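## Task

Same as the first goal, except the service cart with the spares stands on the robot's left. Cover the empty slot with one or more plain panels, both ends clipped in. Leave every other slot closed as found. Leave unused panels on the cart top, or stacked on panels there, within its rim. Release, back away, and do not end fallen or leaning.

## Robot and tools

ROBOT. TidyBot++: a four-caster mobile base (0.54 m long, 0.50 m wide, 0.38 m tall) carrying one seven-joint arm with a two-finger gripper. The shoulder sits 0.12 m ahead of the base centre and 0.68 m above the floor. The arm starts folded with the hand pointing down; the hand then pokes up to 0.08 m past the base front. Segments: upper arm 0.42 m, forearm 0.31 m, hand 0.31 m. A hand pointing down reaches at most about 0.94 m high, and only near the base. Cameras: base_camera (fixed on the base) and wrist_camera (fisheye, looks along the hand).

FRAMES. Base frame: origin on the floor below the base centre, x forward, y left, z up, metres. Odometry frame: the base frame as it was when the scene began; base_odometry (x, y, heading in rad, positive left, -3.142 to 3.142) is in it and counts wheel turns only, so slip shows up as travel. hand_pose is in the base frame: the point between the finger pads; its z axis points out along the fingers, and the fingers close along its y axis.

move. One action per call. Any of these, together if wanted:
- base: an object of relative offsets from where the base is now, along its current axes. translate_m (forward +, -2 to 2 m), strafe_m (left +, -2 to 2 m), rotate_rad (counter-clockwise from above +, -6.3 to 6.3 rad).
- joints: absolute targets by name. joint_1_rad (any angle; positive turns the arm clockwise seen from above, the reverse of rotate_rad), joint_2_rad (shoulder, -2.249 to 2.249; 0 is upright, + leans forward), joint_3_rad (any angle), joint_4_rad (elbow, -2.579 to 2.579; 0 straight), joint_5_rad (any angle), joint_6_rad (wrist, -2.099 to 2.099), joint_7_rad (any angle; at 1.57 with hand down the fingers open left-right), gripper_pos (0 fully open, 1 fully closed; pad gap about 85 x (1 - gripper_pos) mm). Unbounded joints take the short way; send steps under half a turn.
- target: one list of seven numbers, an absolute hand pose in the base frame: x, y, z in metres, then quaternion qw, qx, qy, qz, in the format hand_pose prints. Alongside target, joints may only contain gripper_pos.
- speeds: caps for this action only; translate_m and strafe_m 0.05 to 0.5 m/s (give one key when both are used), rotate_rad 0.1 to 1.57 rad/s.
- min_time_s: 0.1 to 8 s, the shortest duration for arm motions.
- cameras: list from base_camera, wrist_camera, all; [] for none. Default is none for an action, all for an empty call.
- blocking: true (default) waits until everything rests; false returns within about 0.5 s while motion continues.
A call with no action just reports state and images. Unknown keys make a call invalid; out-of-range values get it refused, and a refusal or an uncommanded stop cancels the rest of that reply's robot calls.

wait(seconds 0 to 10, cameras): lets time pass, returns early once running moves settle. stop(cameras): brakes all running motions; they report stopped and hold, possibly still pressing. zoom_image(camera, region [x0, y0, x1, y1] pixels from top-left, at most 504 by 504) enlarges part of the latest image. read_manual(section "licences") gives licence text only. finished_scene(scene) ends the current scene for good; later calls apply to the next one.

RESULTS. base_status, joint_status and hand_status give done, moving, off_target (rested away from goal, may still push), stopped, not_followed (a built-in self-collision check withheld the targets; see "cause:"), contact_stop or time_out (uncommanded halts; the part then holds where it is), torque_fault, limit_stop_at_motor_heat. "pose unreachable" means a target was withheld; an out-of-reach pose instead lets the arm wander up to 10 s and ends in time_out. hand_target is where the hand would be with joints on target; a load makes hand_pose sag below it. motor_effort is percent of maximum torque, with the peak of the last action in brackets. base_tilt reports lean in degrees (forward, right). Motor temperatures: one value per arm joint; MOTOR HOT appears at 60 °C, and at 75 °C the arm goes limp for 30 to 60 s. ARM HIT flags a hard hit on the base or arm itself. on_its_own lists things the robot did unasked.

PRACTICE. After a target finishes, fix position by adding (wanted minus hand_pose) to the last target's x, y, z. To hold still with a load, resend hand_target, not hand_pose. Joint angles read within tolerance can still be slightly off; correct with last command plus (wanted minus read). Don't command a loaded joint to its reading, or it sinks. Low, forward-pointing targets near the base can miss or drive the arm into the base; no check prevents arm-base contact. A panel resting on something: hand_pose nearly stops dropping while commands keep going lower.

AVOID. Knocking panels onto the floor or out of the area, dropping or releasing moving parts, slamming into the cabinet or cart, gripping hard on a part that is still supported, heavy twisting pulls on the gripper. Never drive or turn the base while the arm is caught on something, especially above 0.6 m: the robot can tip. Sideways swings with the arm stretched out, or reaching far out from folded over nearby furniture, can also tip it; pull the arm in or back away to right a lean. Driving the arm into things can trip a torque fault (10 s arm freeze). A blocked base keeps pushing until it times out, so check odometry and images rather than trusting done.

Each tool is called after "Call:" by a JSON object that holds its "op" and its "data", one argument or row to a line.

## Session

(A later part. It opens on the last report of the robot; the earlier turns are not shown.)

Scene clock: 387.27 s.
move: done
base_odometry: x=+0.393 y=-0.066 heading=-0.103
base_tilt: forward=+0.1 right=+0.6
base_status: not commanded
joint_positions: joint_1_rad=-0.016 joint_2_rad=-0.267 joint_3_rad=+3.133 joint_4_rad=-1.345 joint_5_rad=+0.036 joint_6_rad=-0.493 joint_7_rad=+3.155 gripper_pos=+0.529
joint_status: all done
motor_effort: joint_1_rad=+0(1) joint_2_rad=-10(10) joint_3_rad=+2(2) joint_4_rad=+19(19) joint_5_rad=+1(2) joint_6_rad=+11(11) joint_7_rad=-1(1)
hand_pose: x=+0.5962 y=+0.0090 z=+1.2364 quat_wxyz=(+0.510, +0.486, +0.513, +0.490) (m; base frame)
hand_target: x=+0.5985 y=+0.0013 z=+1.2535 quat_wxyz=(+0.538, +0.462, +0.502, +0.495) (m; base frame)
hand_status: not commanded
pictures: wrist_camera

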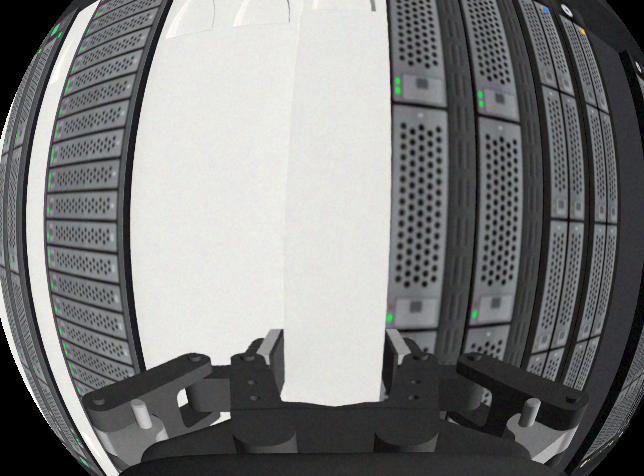

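Call:
{"op": "move", "data": {
  "joints": {"gripper_pos": 0.505},
  "cameras": ["wrist_camera"]
}}

Call:
{"op": "zoom_image", "data": {
  "camera": "wrist_camera",
  "region": [230, 260, 430, 420]
}}

Scene clock: 387.77 s.
move: done
base_odometry: x=+0.393 y=-0.066 heading=-0.103
base_tilt: forward=+0.1 right=+0.6
base_status: not commanded
joint_positions: joint_1_rad=-0.016 joint_2_rad=-0.267 joint_3_rad=+3.133 joint_4_rad=-1.345 joint_5_rad=+0.036 joint_6_rad=-0.492 joint_7_rad=+3.155 gripper_pos=+0.505
joint_status: all done
motor_effort: joint_1_rad=-1(1) joint_2_rad=-10(10) joint_3_rad=+0(2) joint_4_rad=+18(18) joint_5_rad=+0(1) joint_6_rad=+11(11) joint_7_rad=-1(1)
hand_pose: x=+0.5962 y=+0.0090 z=+1.2365 quat_wxyz=(+0.510, +0.486, +0.513, +0.490) (m; base frame)
hand_target: x=+0.5985 y=+0.0013 z=+1.2535 quat_wxyz=(+0.538, +0.462, +0.502, +0.495) (m; base frame)
hand_status: not commanded
pictures: wrist_camera

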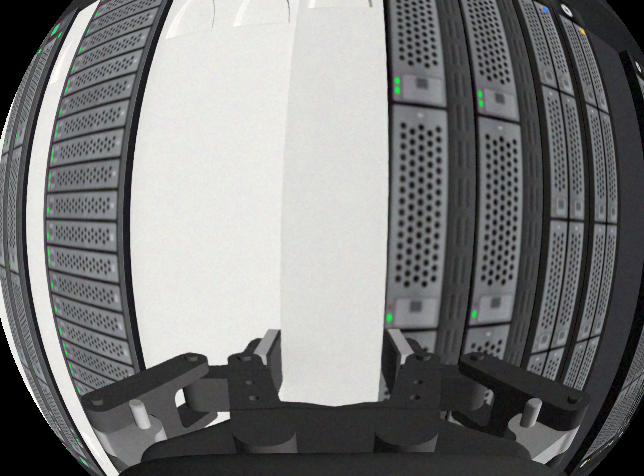

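Scaled by 2.520.

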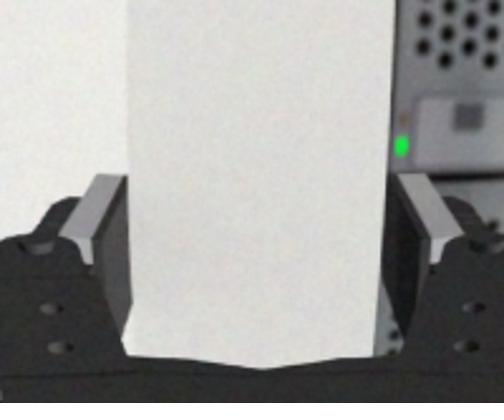

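Call:
{"op": "zoom_image", "data": {
  "camera": "wrist_camera",
  "region": [280, 0, 400, 60]
}}

Call:
{"op": "zoom_image", "data": {
  "camera": "wrist_camera",
  "region": [376, 0, 436, 50]
}}

Call:
{"op": "zoom_image", "data": {
  "camera": "wrist_camera",
  "region": [370, 190, 430, 240]
}}

Scaled by 4.200.

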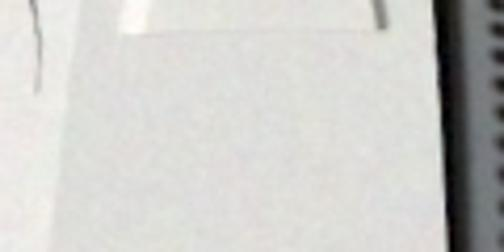

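Scaled by 8.400.

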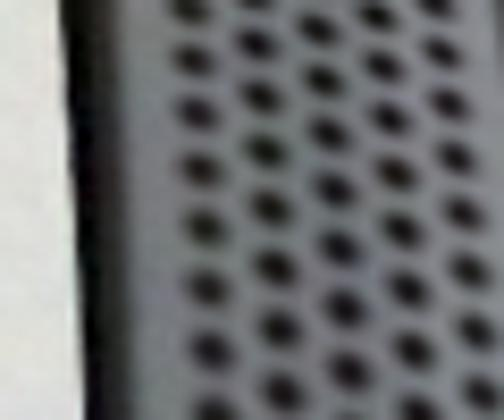

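Scaled by 8.400.

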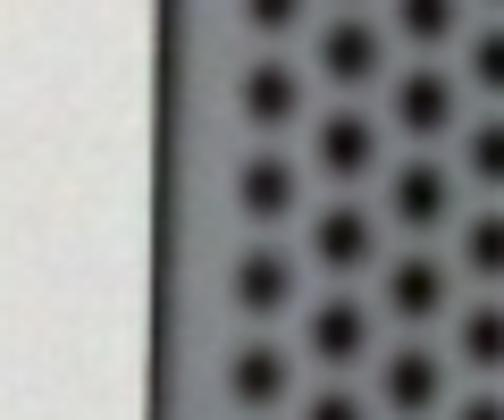

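Call:
{"op": "move", "data": {
  "joints": {"gripper_pos": 0.49},
  "cameras": ["wrist_camera"]
}}

Call:
{"op": "zoom_image", "data": {
  "camera": "wrist_camera",
  "region": [280, 0, 400, 60]
}}

Call:
{"op": "zoom_image", "data": {
  "camera": "wrist_camera",
  "region": [230, 260, 430, 420]
}}

Scene clock: 388.73 s.
move: done
base_odometry: x=+0.393 y=-0.066 heading=-0.103
base_tilt: forward=+0.1 right=+0.6
base_status: not commanded
joint_positions: joint_1_rad=-0.016 joint_2_rad=-0.267 joint_3_rad=+3.133 joint_4_rad=-1.345 joint_5_rad=+0.036 joint_6_rad=-0.492 joint_7_rad=+3.155 gripper_pos=+0.490
joint_status: all done
motor_effort: joint_1_rad=-1(1) joint_2_rad=-10(10) joint_3_rad=+0(1) joint_4_rad=+18(18) joint_5_rad=+1(1) joint_6_rad=+11(11) joint_7_rad=-1(1)
hand_pose: x=+0.5962 y=+0.0090 z=+1.2365 quat_wxyz=(+0.510, +0.486, +0.513, +0.490) (m; base frame)
hand_target: x=+0.5985 y=+0.0013 z=+1.2535 quat_wxyz=(+0.538, +0.462, +0.502, +0.495) (m; base frame)
hand_status: not commanded
pictures: wrist_camera

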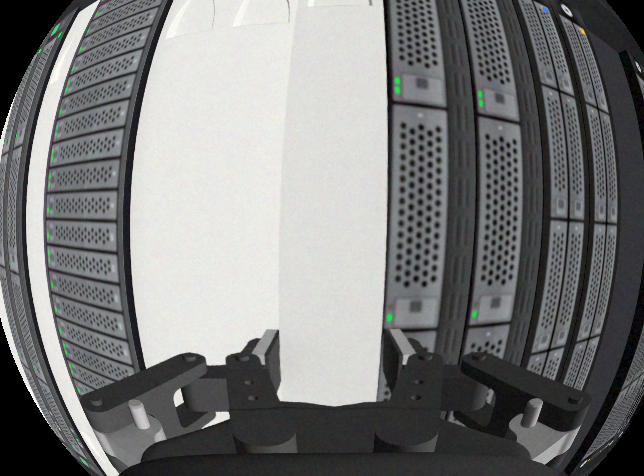

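Scaled by 4.200.

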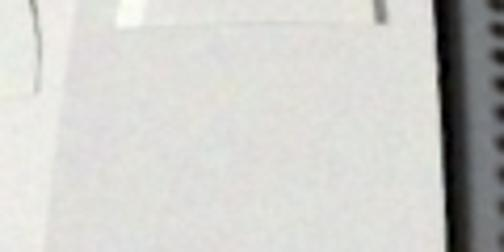

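Scaled by 2.520.

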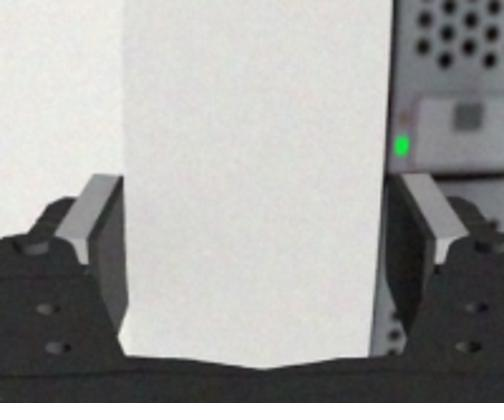

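Call:
{"op": "move", "data": {
  "joints": {"gripper_pos": 0.47},
  "cameras": ["wrist_camera"]
}}

Call:
{"op": "zoom_image", "data": {
  "camera": "wrist_camera",
  "region": [280, 0, 400, 60]
}}

Call:
{"op": "zoom_image", "data": {
  "camera": "wrist_camera",
  "region": [230, 260, 430, 420]
}}

Scene clock: 389.43 s.
move: done
base_odometry: x=+0.393 y=-0.066 heading=-0.103
base_tilt: forward=+0.0 right=+0.6
base_status: not commanded
joint_positions: joint_1_rad=-0.016 joint_2_rad=-0.267 joint_3_rad=+3.133 joint_4_rad=-1.345 joint_5_rad=+0.036 joint_6_rad=-0.492 joint_7_rad=+3.155 gripper_pos=+0.470
joint_status: all done
motor_effort: joint_1_rad=-1(1) joint_2_rad=-10(10) joint_3_rad=+1(1) joint_4_rad=+18(18) joint_5_rad=+1(1) joint_6_rad=+10(11) joint_7_rad=-1(1)
hand_pose: x=+0.5962 y=+0.0090 z=+1.2365 quat_wxyz=(+0.510, +0.486, +0.513, +0.490) (m; base frame)
hand_target: x=+0.5985 y=+0.0013 z=+1.2535 quat_wxyz=(+0.538, +0.462, +0.502, +0.495) (m; base frame)
hand_status: not commanded
pictures: wrist_camera

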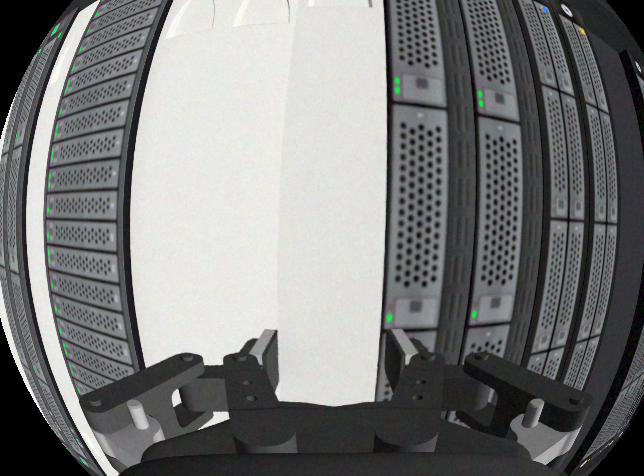

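Scaled by 4.200.

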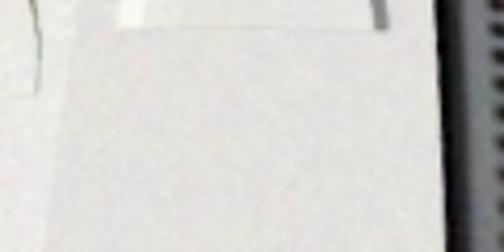

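Scaled by 2.520.

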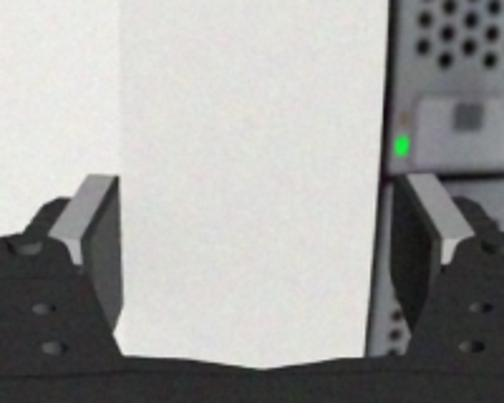

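Call:
{"op": "move", "data": {
  "joints": {"gripper_pos": 0.68},
  "cameras": ["wrist_camera"]
}}

Call:
{"op": "zoom_image", "data": {
  "camera": "wrist_camera",
  "region": [280, 0, 400, 60]
}}

Call:
{"op": "zoom_image", "data": {
  "camera": "wrist_camera",
  "region": [376, 0, 436, 50]
}}

Call:
{"op": "zoom_image", "data": {
  "camera": "wrist_camera",
  "region": [380, 190, 440, 240]
}}

Scene clock: 393.63 s.
move: off_target
base_odometry: x=+0.393 y=-0.066 heading=-0.103
base_tilt: forward=+0.1 right=+0.6
base_status: not commanded
joint_positions: joint_1_rad=-0.016 joint_2_rad=-0.267 joint_3_rad=+3.133 joint_4_rad=-1.345 joint_5_rad=+0.036 joint_6_rad=-0.491 joint_7_rad=+3.155 gripper_pos=+0.562
joint_status: gripper_pos off_target (ended at +0.562, target +0.680)
motor_effort: joint_1_rad=-1(1) joint_2_rad=-9(10) joint_3_rad=+0(1) joint_4_rad=+17(18) joint_5_rad=+1(2) joint_6_rad=+11(11) joint_7_rad=+0(1)
hand_pose: x=+0.5962 y=+0.0090 z=+1.2368 quat_wxyz=(+0.510, +0.486, +0.513, +0.490) (m; base frame)
hand_target: x=+0.5985 y=+0.0013 z=+1.2535 quat_wxyz=(+0.538, +0.462, +0.502, +0.495) (m; base frame)
hand_status: not commanded
pictures: wrist_camera

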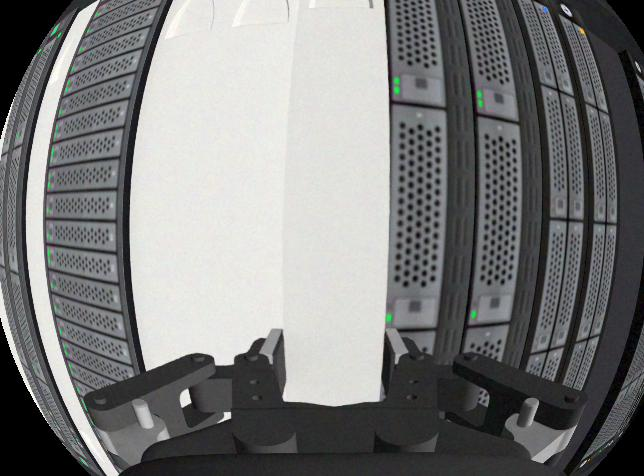

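Scaled by 4.200.

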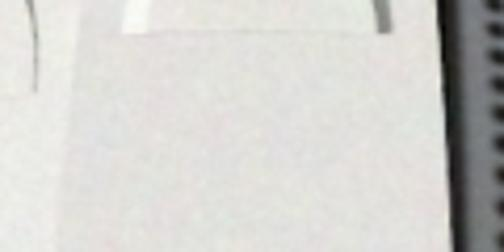

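Scaled by 8.400.

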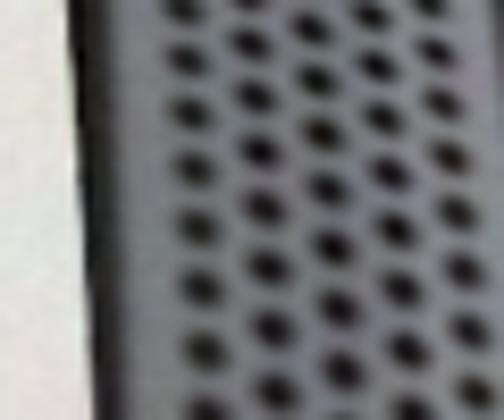

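Scaled by 8.400.

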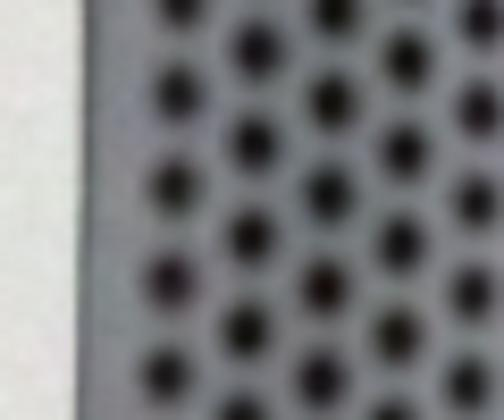

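Call:
{"op": "move", "data": {
  "base": {"translate_m": -0.020, "strafe_m": -0.0011},
  "speeds": {"translate_m": 0.05},
  "cameras": ["wrist_camera"]
}}

Call:
{"op": "zoom_image", "data": {
  "camera": "wrist_camera",
  "region": [280, 0, 400, 60]
}}

Call:
{"op": "zoom_image", "data": {
  "camera": "wrist_camera",
  "region": [160, 0, 300, 70]
}}

Scene clock: 397.47 s.
move: done
base_odometry: x=+0.373 y=-0.065 heading=-0.104
base_tilt: forward=+0.1 right=+0.6
base_status: done
joint_positions: joint_1_rad=-0.016 joint_2_rad=-0.266 joint_3_rad=+3.133 joint_4_rad=-1.345 joint_5_rad=+0.036 joint_6_rad=-0.490 joint_7_rad=+3.156 gripper_pos=+0.562
joint_status: not commanded
motor_effort: joint_1_rad=-1(1) joint_2_rad=-10(12) joint_3_rad=+0(1) joint_4_rad=+18(19) joint_5_rad=+1(2) joint_6_rad=+11(12) joint_7_rad=-1(1)
hand_pose: x=+0.5967 y=+0.0090 z=+1.2367 quat_wxyz=(+0.511, +0.485, +0.513, +0.490) (m; base frame)
hand_target: x=+0.5985 y=+0.0013 z=+1.2535 quat_wxyz=(+0.538, +0.462, +0.502, +0.495) (m; base frame)
hand_status: not commanded
pictures: wrist_camera

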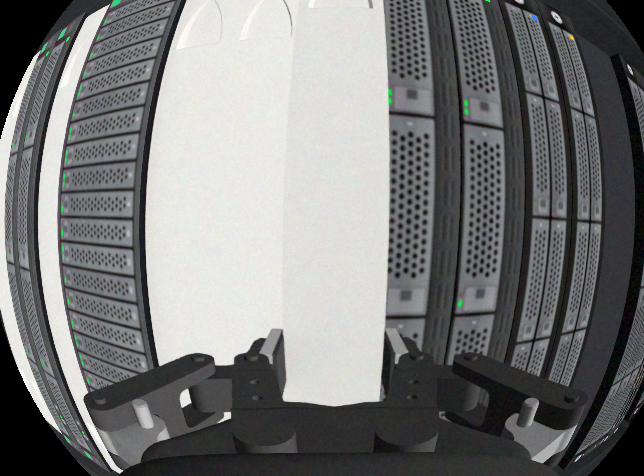

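Scaled by 4.200.

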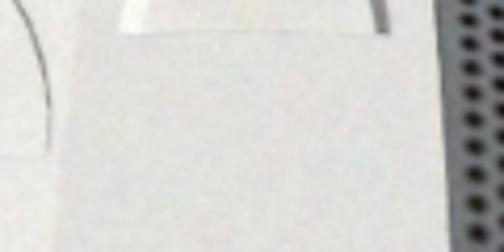

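Scaled by 3.600.

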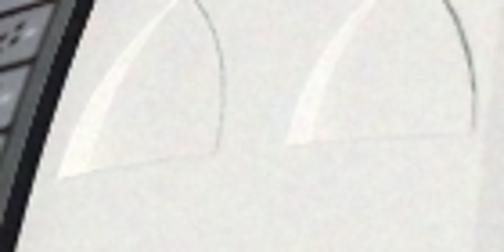

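Call:
{"op": "zoom_image", "data": {
  "camera": "wrist_camera",
  "region": [370, 196, 430, 256]
}}

Call:
{"op": "zoom_image", "data": {
  "camera": "wrist_camera",
  "region": [370, 0, 430, 60]
}}

Call:
{"op": "zoom_image", "data": {
  "camera": "wrist_camera",
  "region": [260, 196, 320, 256]
}}

Call:
{"op": "zoom_image", "data": {
  "camera": "wrist_camera",
  "region": [120, 196, 180, 256]
}}

Call:
{"op": "zoom_image", "data": {
  "camera": "wrist_camera",
  "region": [140, 0, 200, 60]
}}

Scaled by 8.400.

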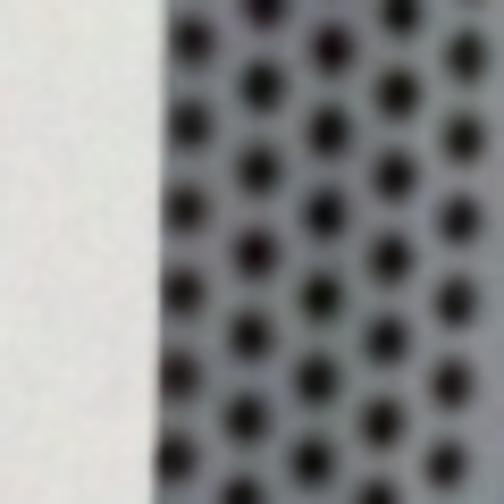

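Scaled by 8.400.

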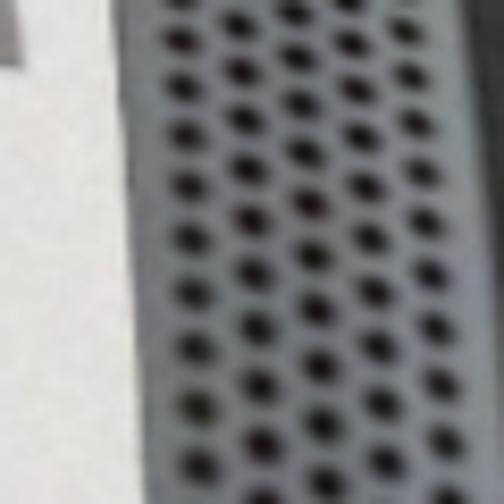

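Scaled by 8.400.

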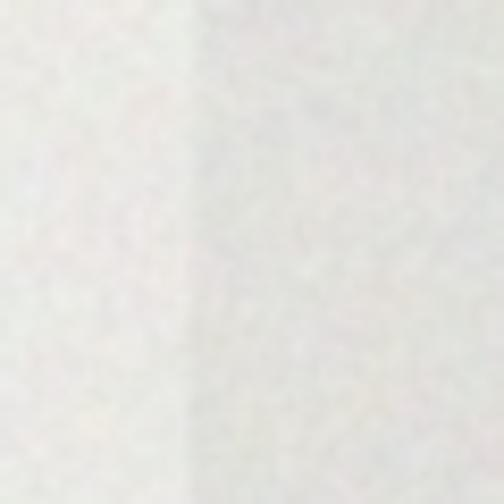

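Scaled by 8.400.

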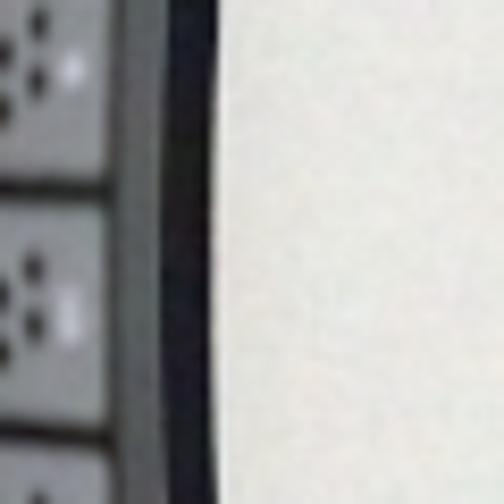

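Scaled by 8.400.

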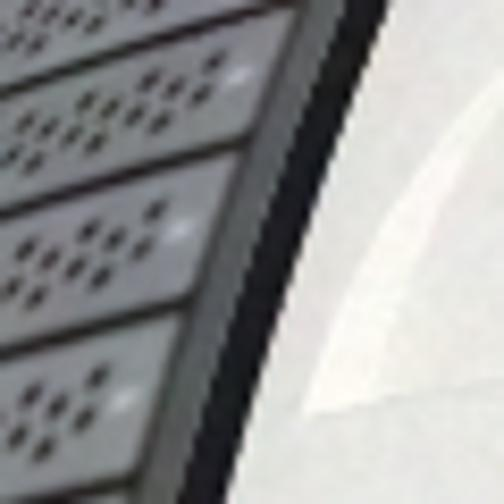

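Call:
{"op": "zoom_image", "data": {
  "camera": "wrist_camera",
  "region": [430, 196, 490, 256]
}}

Call:
{"op": "zoom_image", "data": {
  "camera": "wrist_camera",
  "region": [490, 196, 550, 256]
}}

Call:
{"op": "zoom_image", "data": {
  "camera": "wrist_camera",
  "region": [430, 0, 490, 60]
}}

Call:
{"op": "zoom_image", "data": {
  "camera": "wrist_camera",
  "region": [490, 0, 550, 60]
}}

Scaled by 8.400.

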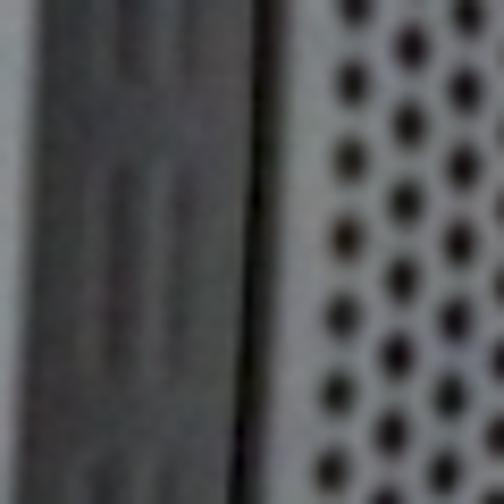

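Scaled by 8.400.

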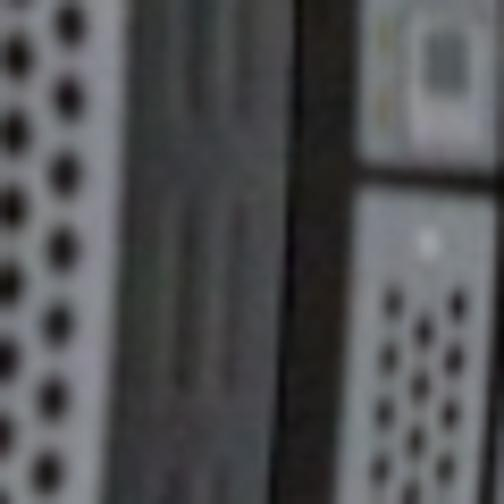

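Scaled by 8.400.

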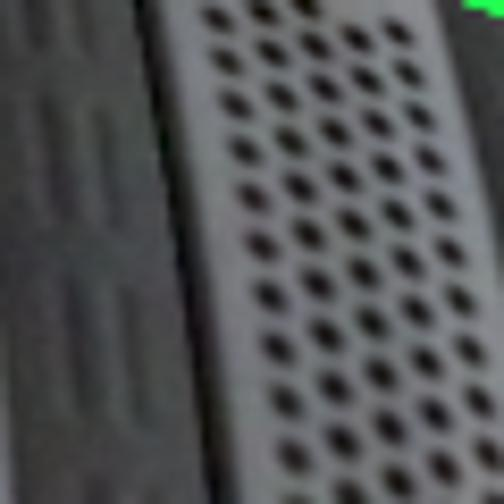

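Scaled by 8.400.

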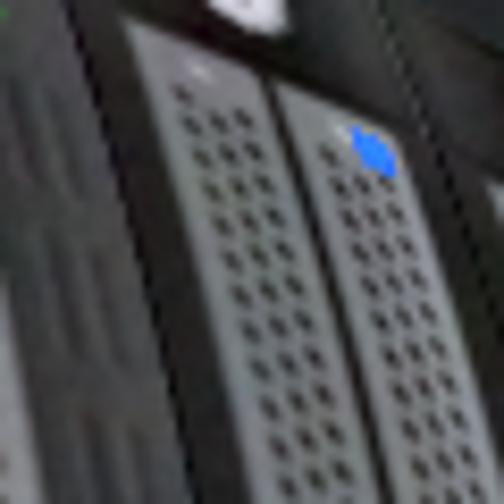

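Call:
{"op": "move", "data": {
  "joints": {"joint_4_rad": -1.2625, "joint_6_rad": -0.665},
  "min_time_s": 1.5,
  "cameras": ["wrist_camera"]
}}

Call:
{"op": "zoom_image", "data": {
  "camera": "wrist_camera",
  "region": [280, 0, 400, 60]
}}

Call:
{"op": "zoom_image", "data": {
  "camera": "wrist_camera",
  "region": [160, 0, 300, 70]
}}

Scene clock: 402.13 s.
move: done
base_odometry: x=+0.373 y=-0.065 heading=-0.104
base_tilt: forward=+0.0 right=+0.6
base_status: not commanded
joint_positions: joint_1_rad=-0.016 joint_2_rad=-0.266 joint_3_rad=+3.133 joint_4_rad=-1.284 joint_5_rad=+0.036 joint_6_rad=-0.612 joint_7_rad=+3.156 gripper_pos=+0.562
joint_status: all done
motor_effort: joint_1_rad=-1(1) joint_2_rad=-9(10) joint_3_rad=+0(1) joint_4_rad=+17(19) joint_5_rad=+1(2) joint_6_rad=+10(12) joint_7_rad=-1(1)
hand_pose: x=+0.5867 y=+0.0076 z=+1.2343 quat_wxyz=(+0.495, +0.501, +0.527, +0.474) (m; base frame)
hand_target: x=+0.5829 y=+0.0013 z=+1.2299 quat_wxyz=(+0.496, +0.500, +0.544, +0.456) (m; base frame)
hand_status: not commanded
pictures: wrist_camera

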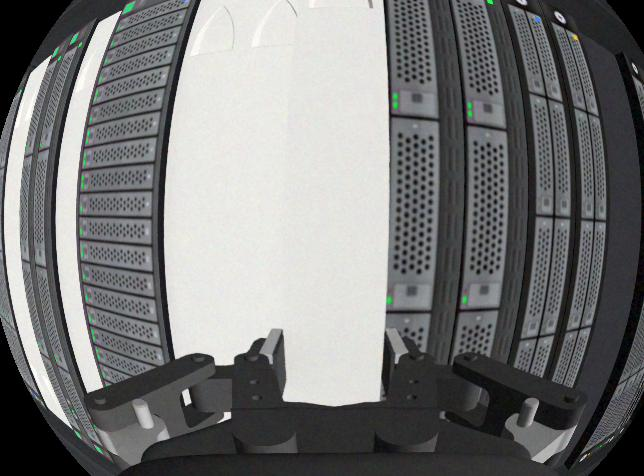

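Scaled by 4.200.

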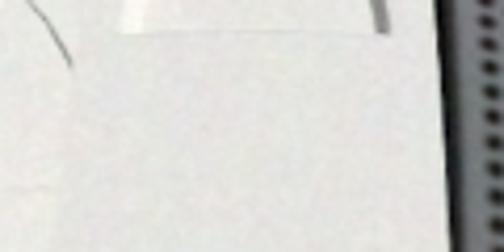

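Scaled by 3.600.

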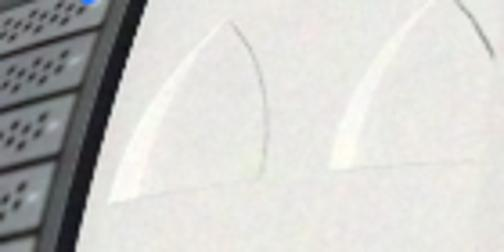

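Call:
{"op": "move", "data": {
  "base": {"translate_m": 0.014, "strafe_m": 0.0006},
  "speeds": {"translate_m": 0.05},
  "joints": {"joint_4_rad": -1.257},
  "cameras": ["wrist_camera"]
}}

Call:
{"op": "zoom_image", "data": {
  "camera": "wrist_camera",
  "region": [370, 196, 430, 256]
}}

Call:
{"op": "zoom_image", "data": {
  "camera": "wrist_camera",
  "region": [370, 0, 430, 60]
}}

Call:
{"op": "zoom_image", "data": {
  "camera": "wrist_camera",
  "region": [160, 0, 300, 70]
}}

Call:
{"op": "zoom_image", "data": {
  "camera": "wrist_camera",
  "region": [440, 196, 500, 256]
}}

Call:
{"op": "zoom_image", "data": {
  "camera": "wrist_camera",
  "region": [130, 196, 190, 256]
}}

Scene clock: 403.63 s.
move: done
base_odometry: x=+0.387 y=-0.065 heading=-0.103
base_tilt: forward=+0.1 right=+0.6
base_status: done
joint_positions: joint_1_rad=-0.016 joint_2_rad=-0.264 joint_3_rad=+3.133 joint_4_rad=-1.276 joint_5_rad=+0.036 joint_6_rad=-0.614 joint_7_rad=+3.156 gripper_pos=+0.562
joint_status: all done
motor_effort: joint_1_rad=-1(2) joint_2_rad=-9(11) joint_3_rad=+1(1) joint_4_rad=+18(18) joint_5_rad=+1(1) joint_6_rad=+11(12) joint_7_rad=+0(1)
hand_pose: x=+0.5865 y=+0.0076 z=+1.2374 quat_wxyz=(+0.496, +0.500, +0.526, +0.475) (m; base frame)
hand_target: x=+0.5821 y=+0.0013 z=+1.2330 quat_wxyz=(+0.498, +0.499, +0.542, +0.458) (m; base frame)
hand_status: not commanded
pictures: wrist_camera

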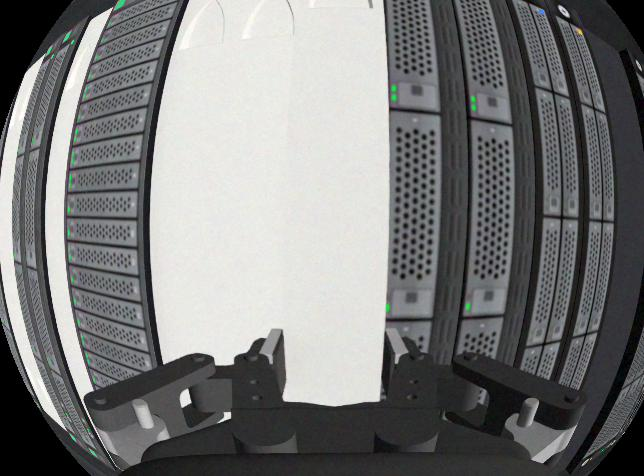

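Scaled by 8.400.

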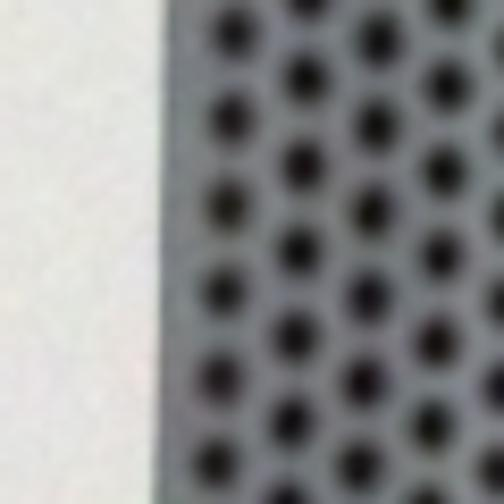

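Scaled by 8.400.

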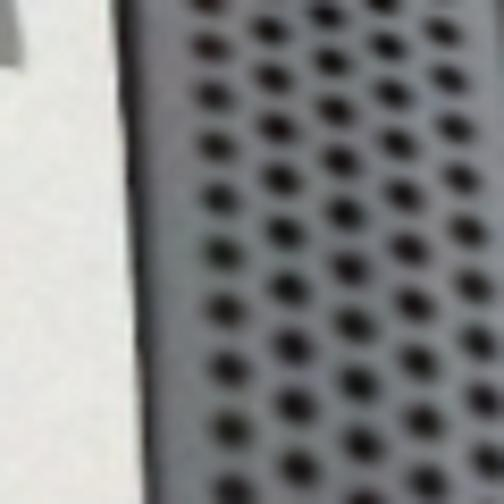

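Scaled by 3.600.

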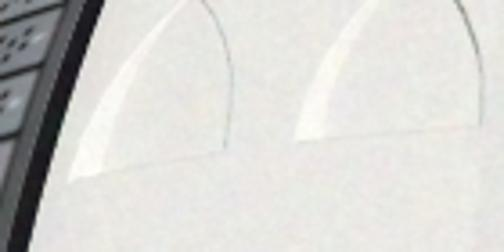

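Scaled by 8.400.

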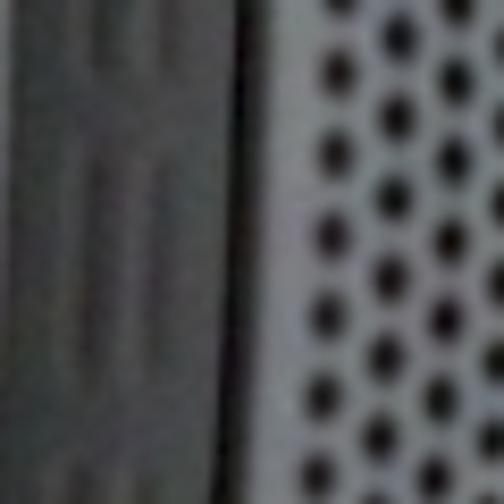

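Scaled by 8.400.

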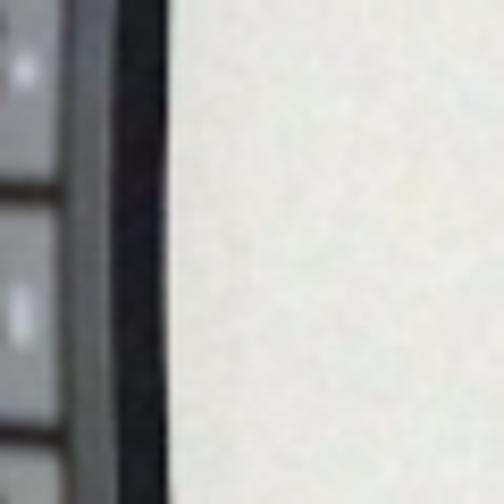

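Call:
{"op": "move", "data": {
  "joints": {"joint_7_rad": 3.125},
  "min_time_s": 0.5
}}

Call:
{"op": "move", "data": {
  "joints": {"joint_7_rad": 3.11},
  "min_time_s": 0.4
}}

Scene clock: 406.00 s.
move: done
base_odometry: x=+0.387 y=-0.065 heading=-0.103
base_tilt: forward=+0.1 right=+0.6
base_status: not commanded
joint_positions: joint_1_rad=-0.016 joint_2_rad=-0.264 joint_3_rad=+3.133 joint_4_rad=-1.276 joint_5_rad=+0.036 joint_6_rad=-0.614 joint_7_rad=+3.150 gripper_pos=+0.562
joint_status: all done
motor_effort: joint_1_rad=-1(1) joint_2_rad=-9(10) joint_3_rad=+0(1) joint_4_rad=+18(18) joint_5_rad=+0(2) joint_6_rad=+11(11) joint_7_rad=-1(2)
hand_pose: x=+0.5865 y=+0.0076 z=+1.2374 quat_wxyz=(+0.495, +0.502, +0.525, +0.477) (m; base frame)
hand_target: x=+0.5821 y=+0.0013 z=+1.2330 quat_wxyz=(+0.474, +0.525, +0.517, +0.482) (m; base frame)
hand_status: not commanded
pictures: none

Scene clock: 406.67 s.
move: done
base_odometry: x=+0.387 y=-0.065 heading=-0.103
base_tilt: forward=+0.1 right=+0.6
base_status: not commanded
joint_positions: joint_1_rad=-0.016 joint_2_rad=-0.264 joint_3_rad=+3.133 joint_4_rad=-1.276 joint_5_rad=+0.036 joint_6_rad=-0.614 joint_7_rad=+3.150 gripper_pos=+0.562
joint_status: all done
motor_effort: joint_1_rad=-1(1) joint_2_rad=-9(10) joint_3_rad=+0(1) joint_4_rad=+18(18) joint_5_rad=+1(1) joint_6_rad=+11(12) joint_7_rad=-1(1)
hand_pose: x=+0.5865 y=+0.0076 z=+1.2374 quat_wxyz=(+0.495, +0.502, +0.525, +0.477) (m; base frame)
hand_target: x=+0.5821 y=+0.0013 z=+1.2330 quat_wxyz=(+0.470, +0.529, +0.513, +0.485) (m; base frame)
hand_status: not commanded
pictures: none

Call:
{"op": "move", "data": {
  "base": {"translate_m": 0.006, "strafe_m": 0.0011},
  "speeds": {"translate_m": 0.05},
  "joints": {"joint_4_rad": -1.2562},
  "cameras": ["wrist_camera"]
}}

Call:
{"op": "zoom_image", "data": {
  "camera": "wrist_camera",
  "region": [290, 0, 410, 60]
}}

Call:
{"op": "zoom_image", "data": {
  "camera": "wrist_camera",
  "region": [370, 196, 430, 256]
}}

Call:
{"op": "zoom_image", "data": {
  "camera": "wrist_camera",
  "region": [370, 0, 430, 60]
}}

Call:
{"op": "zoom_image", "data": {
  "camera": "wrist_camera",
  "region": [160, 0, 300, 70]
}}

Scene clock: 408.27 s.
move: done
base_odometry: x=+0.394 y=-0.065 heading=-0.103
base_tilt: forward=+0.1 right=+0.6
base_status: done
joint_positions: joint_1_rad=-0.016 joint_2_rad=-0.262 joint_3_rad=+3.133 joint_4_rad=-1.275 joint_5_rad=+0.036 joint_6_rad=-0.614 joint_7_rad=+3.150 gripper_pos=+0.562
joint_status: all done
motor_effort: joint_1_rad=-1(2) joint_2_rad=-10(12) joint_3_rad=+0(1) joint_4_rad=+18(18) joint_5_rad=+0(2) joint_6_rad=+11(11) joint_7_rad=-1(1)
hand_pose: x=+0.5872 y=+0.0076 z=+1.2372 quat_wxyz=(+0.495, +0.502, +0.525, +0.477) (m; base frame)
hand_target: x=+0.5820 y=+0.0013 z=+1.2335 quat_wxyz=(+0.471, +0.529, +0.513, +0.486) (m; base frame)
hand_status: not commanded
pictures: wrist_camera

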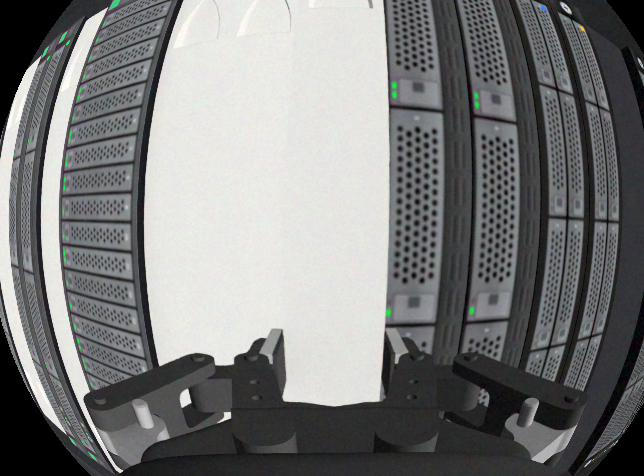

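Scaled by 4.200.

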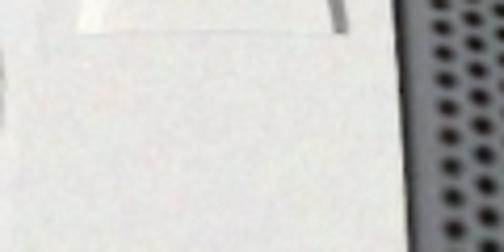

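Scaled by 8.400.

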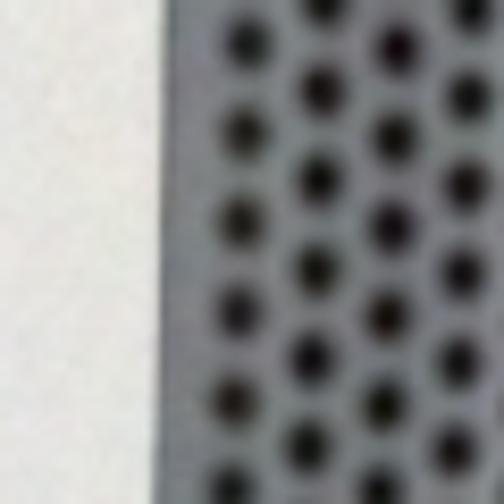

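Scaled by 8.400.

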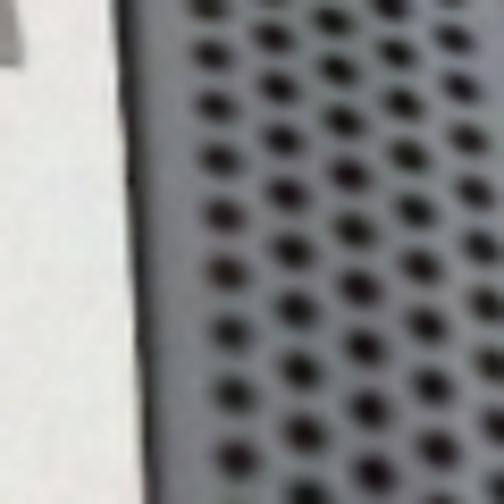

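Scaled by 3.600.

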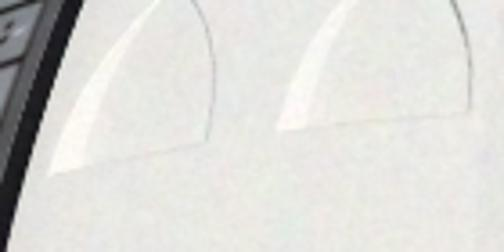

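Call:
{"op": "move", "data": {
  "base": {"translate_m": 0.002, "strafe_m": -0.0009},
  "speeds": {"translate_m": 0.05},
  "joints": {"joint_4_rad": -1.2547},
  "cameras": ["wrist_camera"]
}}

Call:
{"op": "zoom_image", "data": {
  "camera": "wrist_camera",
  "region": [290, 0, 410, 60]
}}

Scene clock: 409.77 s.
move: done
base_odometry: x=+0.395 y=-0.066 heading=-0.103
base_tilt: forward=+0.1 right=+0.6
base_status: done
joint_positions: joint_1_rad=-0.016 joint_2_rad=-0.262 joint_3_rad=+3.133 joint_4_rad=-1.274 joint_5_rad=+0.036 joint_6_rad=-0.614 joint_7_rad=+3.150 gripper_pos=+0.562
joint_status: all done
motor_effort: joint_1_rad=-1(3) joint_2_rad=-9(12) joint_3_rad=+0(3) joint_4_rad=+17(18) joint_5_rad=+1(1) joint_6_rad=+11(11) joint_7_rad=-1(1)
hand_pose: x=+0.5870 y=+0.0073 z=+1.2379 quat_wxyz=(+0.495, +0.502, +0.525, +0.477) (m; base frame)
hand_target: x=+0.5818 y=+0.0013 z=+1.2344 quat_wxyz=(+0.471, +0.529, +0.512, +0.486) (m; base frame)
hand_status: not commanded
pictures: wrist_camera

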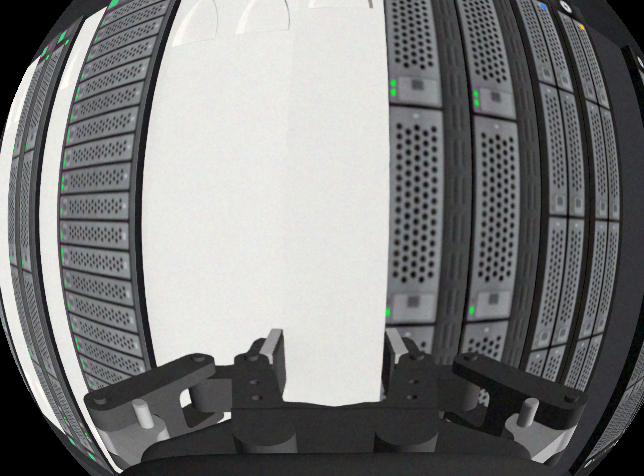

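Scaled by 4.200.

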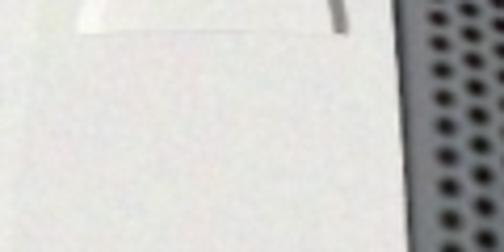

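Call:
{"op": "move", "data": {
  "base": {"translate_m": 0.003, "strafe_m": 0.0002},
  "speeds": {"translate_m": 0.05},
  "cameras": ["wrist_camera"]
}}

Call:
{"op": "zoom_image", "data": {
  "camera": "wrist_camera",
  "region": [290, 0, 410, 60]
}}

Call:
{"op": "move", "data": {
  "base": {"translate_m": 0.003, "strafe_m": 0.0002},
  "speeds": {"translate_m": 0.05},
  "cameras": ["wrist_camera"]
}}

Call:
{"op": "zoom_image", "data": {
  "camera": "wrist_camera",
  "region": [290, 0, 410, 60]
}}

Scene clock: 410.47 s.
move: done
base_odometry: x=+0.399 y=-0.066 heading=-0.103
base_tilt: forward=+0.1 right=+0.6
base_status: done
joint_positions: joint_1_rad=-0.016 joint_2_rad=-0.262 joint_3_rad=+3.133 joint_4_rad=-1.273 joint_5_rad=+0.036 joint_6_rad=-0.615 joint_7_rad=+3.150 gripper_pos=+0.562
joint_status: not commanded
motor_effort: joint_1_rad=-1(2) joint_2_rad=-9(13) joint_3_rad=+0(1) joint_4_rad=+17(19) joint_5_rad=+1(2) joint_6_rad=+11(12) joint_7_rad=-1(1)
hand_pose: x=+0.5869 y=+0.0073 z=+1.2381 quat_wxyz=(+0.495, +0.502, +0.525, +0.477) (m; base frame)
hand_target: x=+0.5818 y=+0.0013 z=+1.2344 quat_wxyz=(+0.471, +0.529, +0.512, +0.486) (m; base frame)
hand_status: not commanded
pictures: wrist_camera

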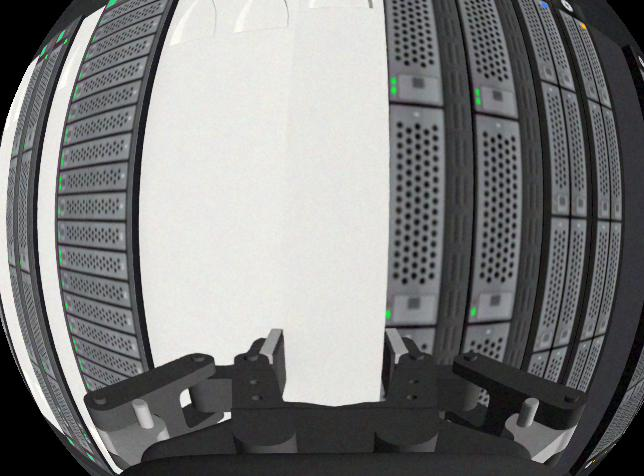

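Scaled by 4.200.

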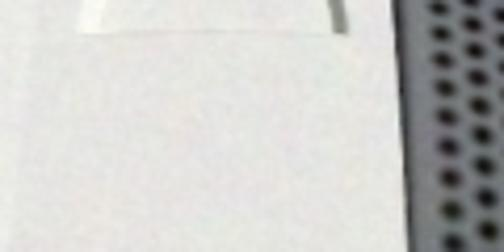

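Scene clock: 411.03 s.
move: done
base_odometry: x=+0.402 y=-0.066 heading=-0.103
base_tilt: forward=+0.1 right=+0.6
base_status: done
joint_positions: joint_1_rad=-0.016 joint_2_rad=-0.262 joint_3_rad=+3.133 joint_4_rad=-1.273 joint_5_rad=+0.036 joint_6_rad=-0.616 joint_7_rad=+3.150 gripper_pos=+0.562
joint_status: not commanded
motor_effort: joint_1_rad=-1(2) joint_2_rad=-9(14) joint_3_rad=+0(1) joint_4_rad=+17(19) joint_5_rad=+1(1) joint_6_rad=+11(12) joint_7_rad=+0(1)
hand_pose: x=+0.5868 y=+0.0072 z=+1.2377 quat_wxyz=(+0.495, +0.502, +0.525, +0.477) (m; base frame)
hand_target: x=+0.5818 y=+0.0013 z=+1.2344 quat_wxyz=(+0.471, +0.529, +0.512, +0.486) (m; base frame)
hand_status: not commanded
pictures: wrist_camera

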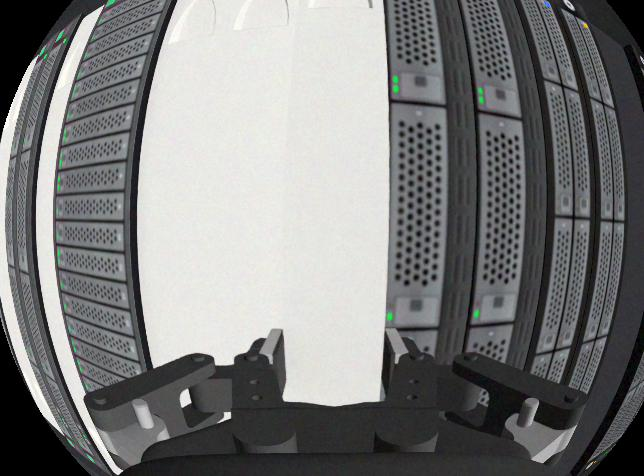

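Scaled by 4.200.

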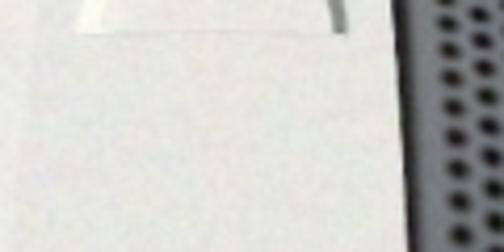

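Call:
{"op": "move", "data": {
  "base": {"translate_m": 0.003, "strafe_m": 0.0002},
  "speeds": {"translate_m": 0.05},
  "cameras": ["wrist_camera"]
}}

Call:
{"op": "zoom_image", "data": {
  "camera": "wrist_camera",
  "region": [290, 0, 410, 60]
}}

Scene clock: 411.77 s.
move: done
base_odometry: x=+0.405 y=-0.066 heading=-0.103
base_tilt: forward=+0.1 right=+0.6
base_status: done
joint_positions: joint_1_rad=-0.016 joint_2_rad=-0.263 joint_3_rad=+3.133 joint_4_rad=-1.273 joint_5_rad=+0.036 joint_6_rad=-0.619 joint_7_rad=+3.150 gripper_pos=+0.562
joint_status: not commanded
motor_effort: joint_1_rad=-1(1) joint_2_rad=-9(13) joint_3_rad=+0(1) joint_4_rad=+17(19) joint_5_rad=+1(2) joint_6_rad=+11(12) joint_7_rad=+0(1)
hand_pose: x=+0.5866 y=+0.0072 z=+1.2373 quat_wxyz=(+0.494, +0.503, +0.525, +0.476) (m; base frame)
hand_target: x=+0.5818 y=+0.0013 z=+1.2344 quat_wxyz=(+0.471, +0.529, +0.512, +0.486) (m; base frame)
hand_status: not commanded
pictures: wrist_camera

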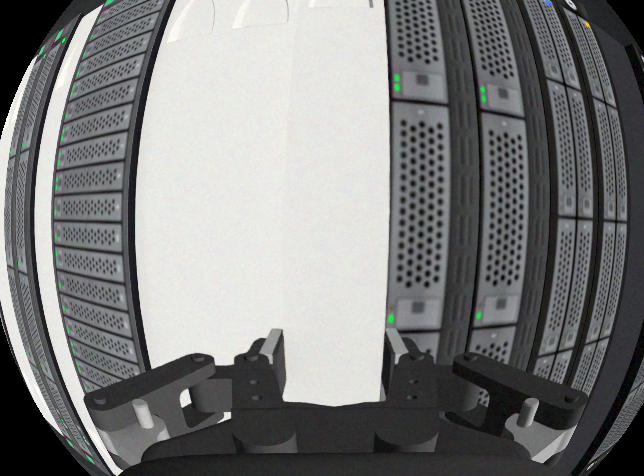

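Scaled by 4.200.

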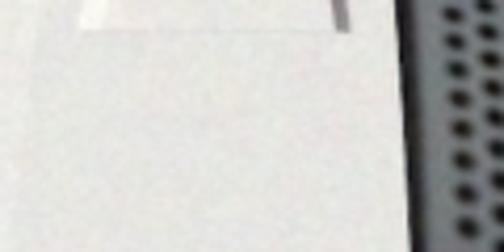

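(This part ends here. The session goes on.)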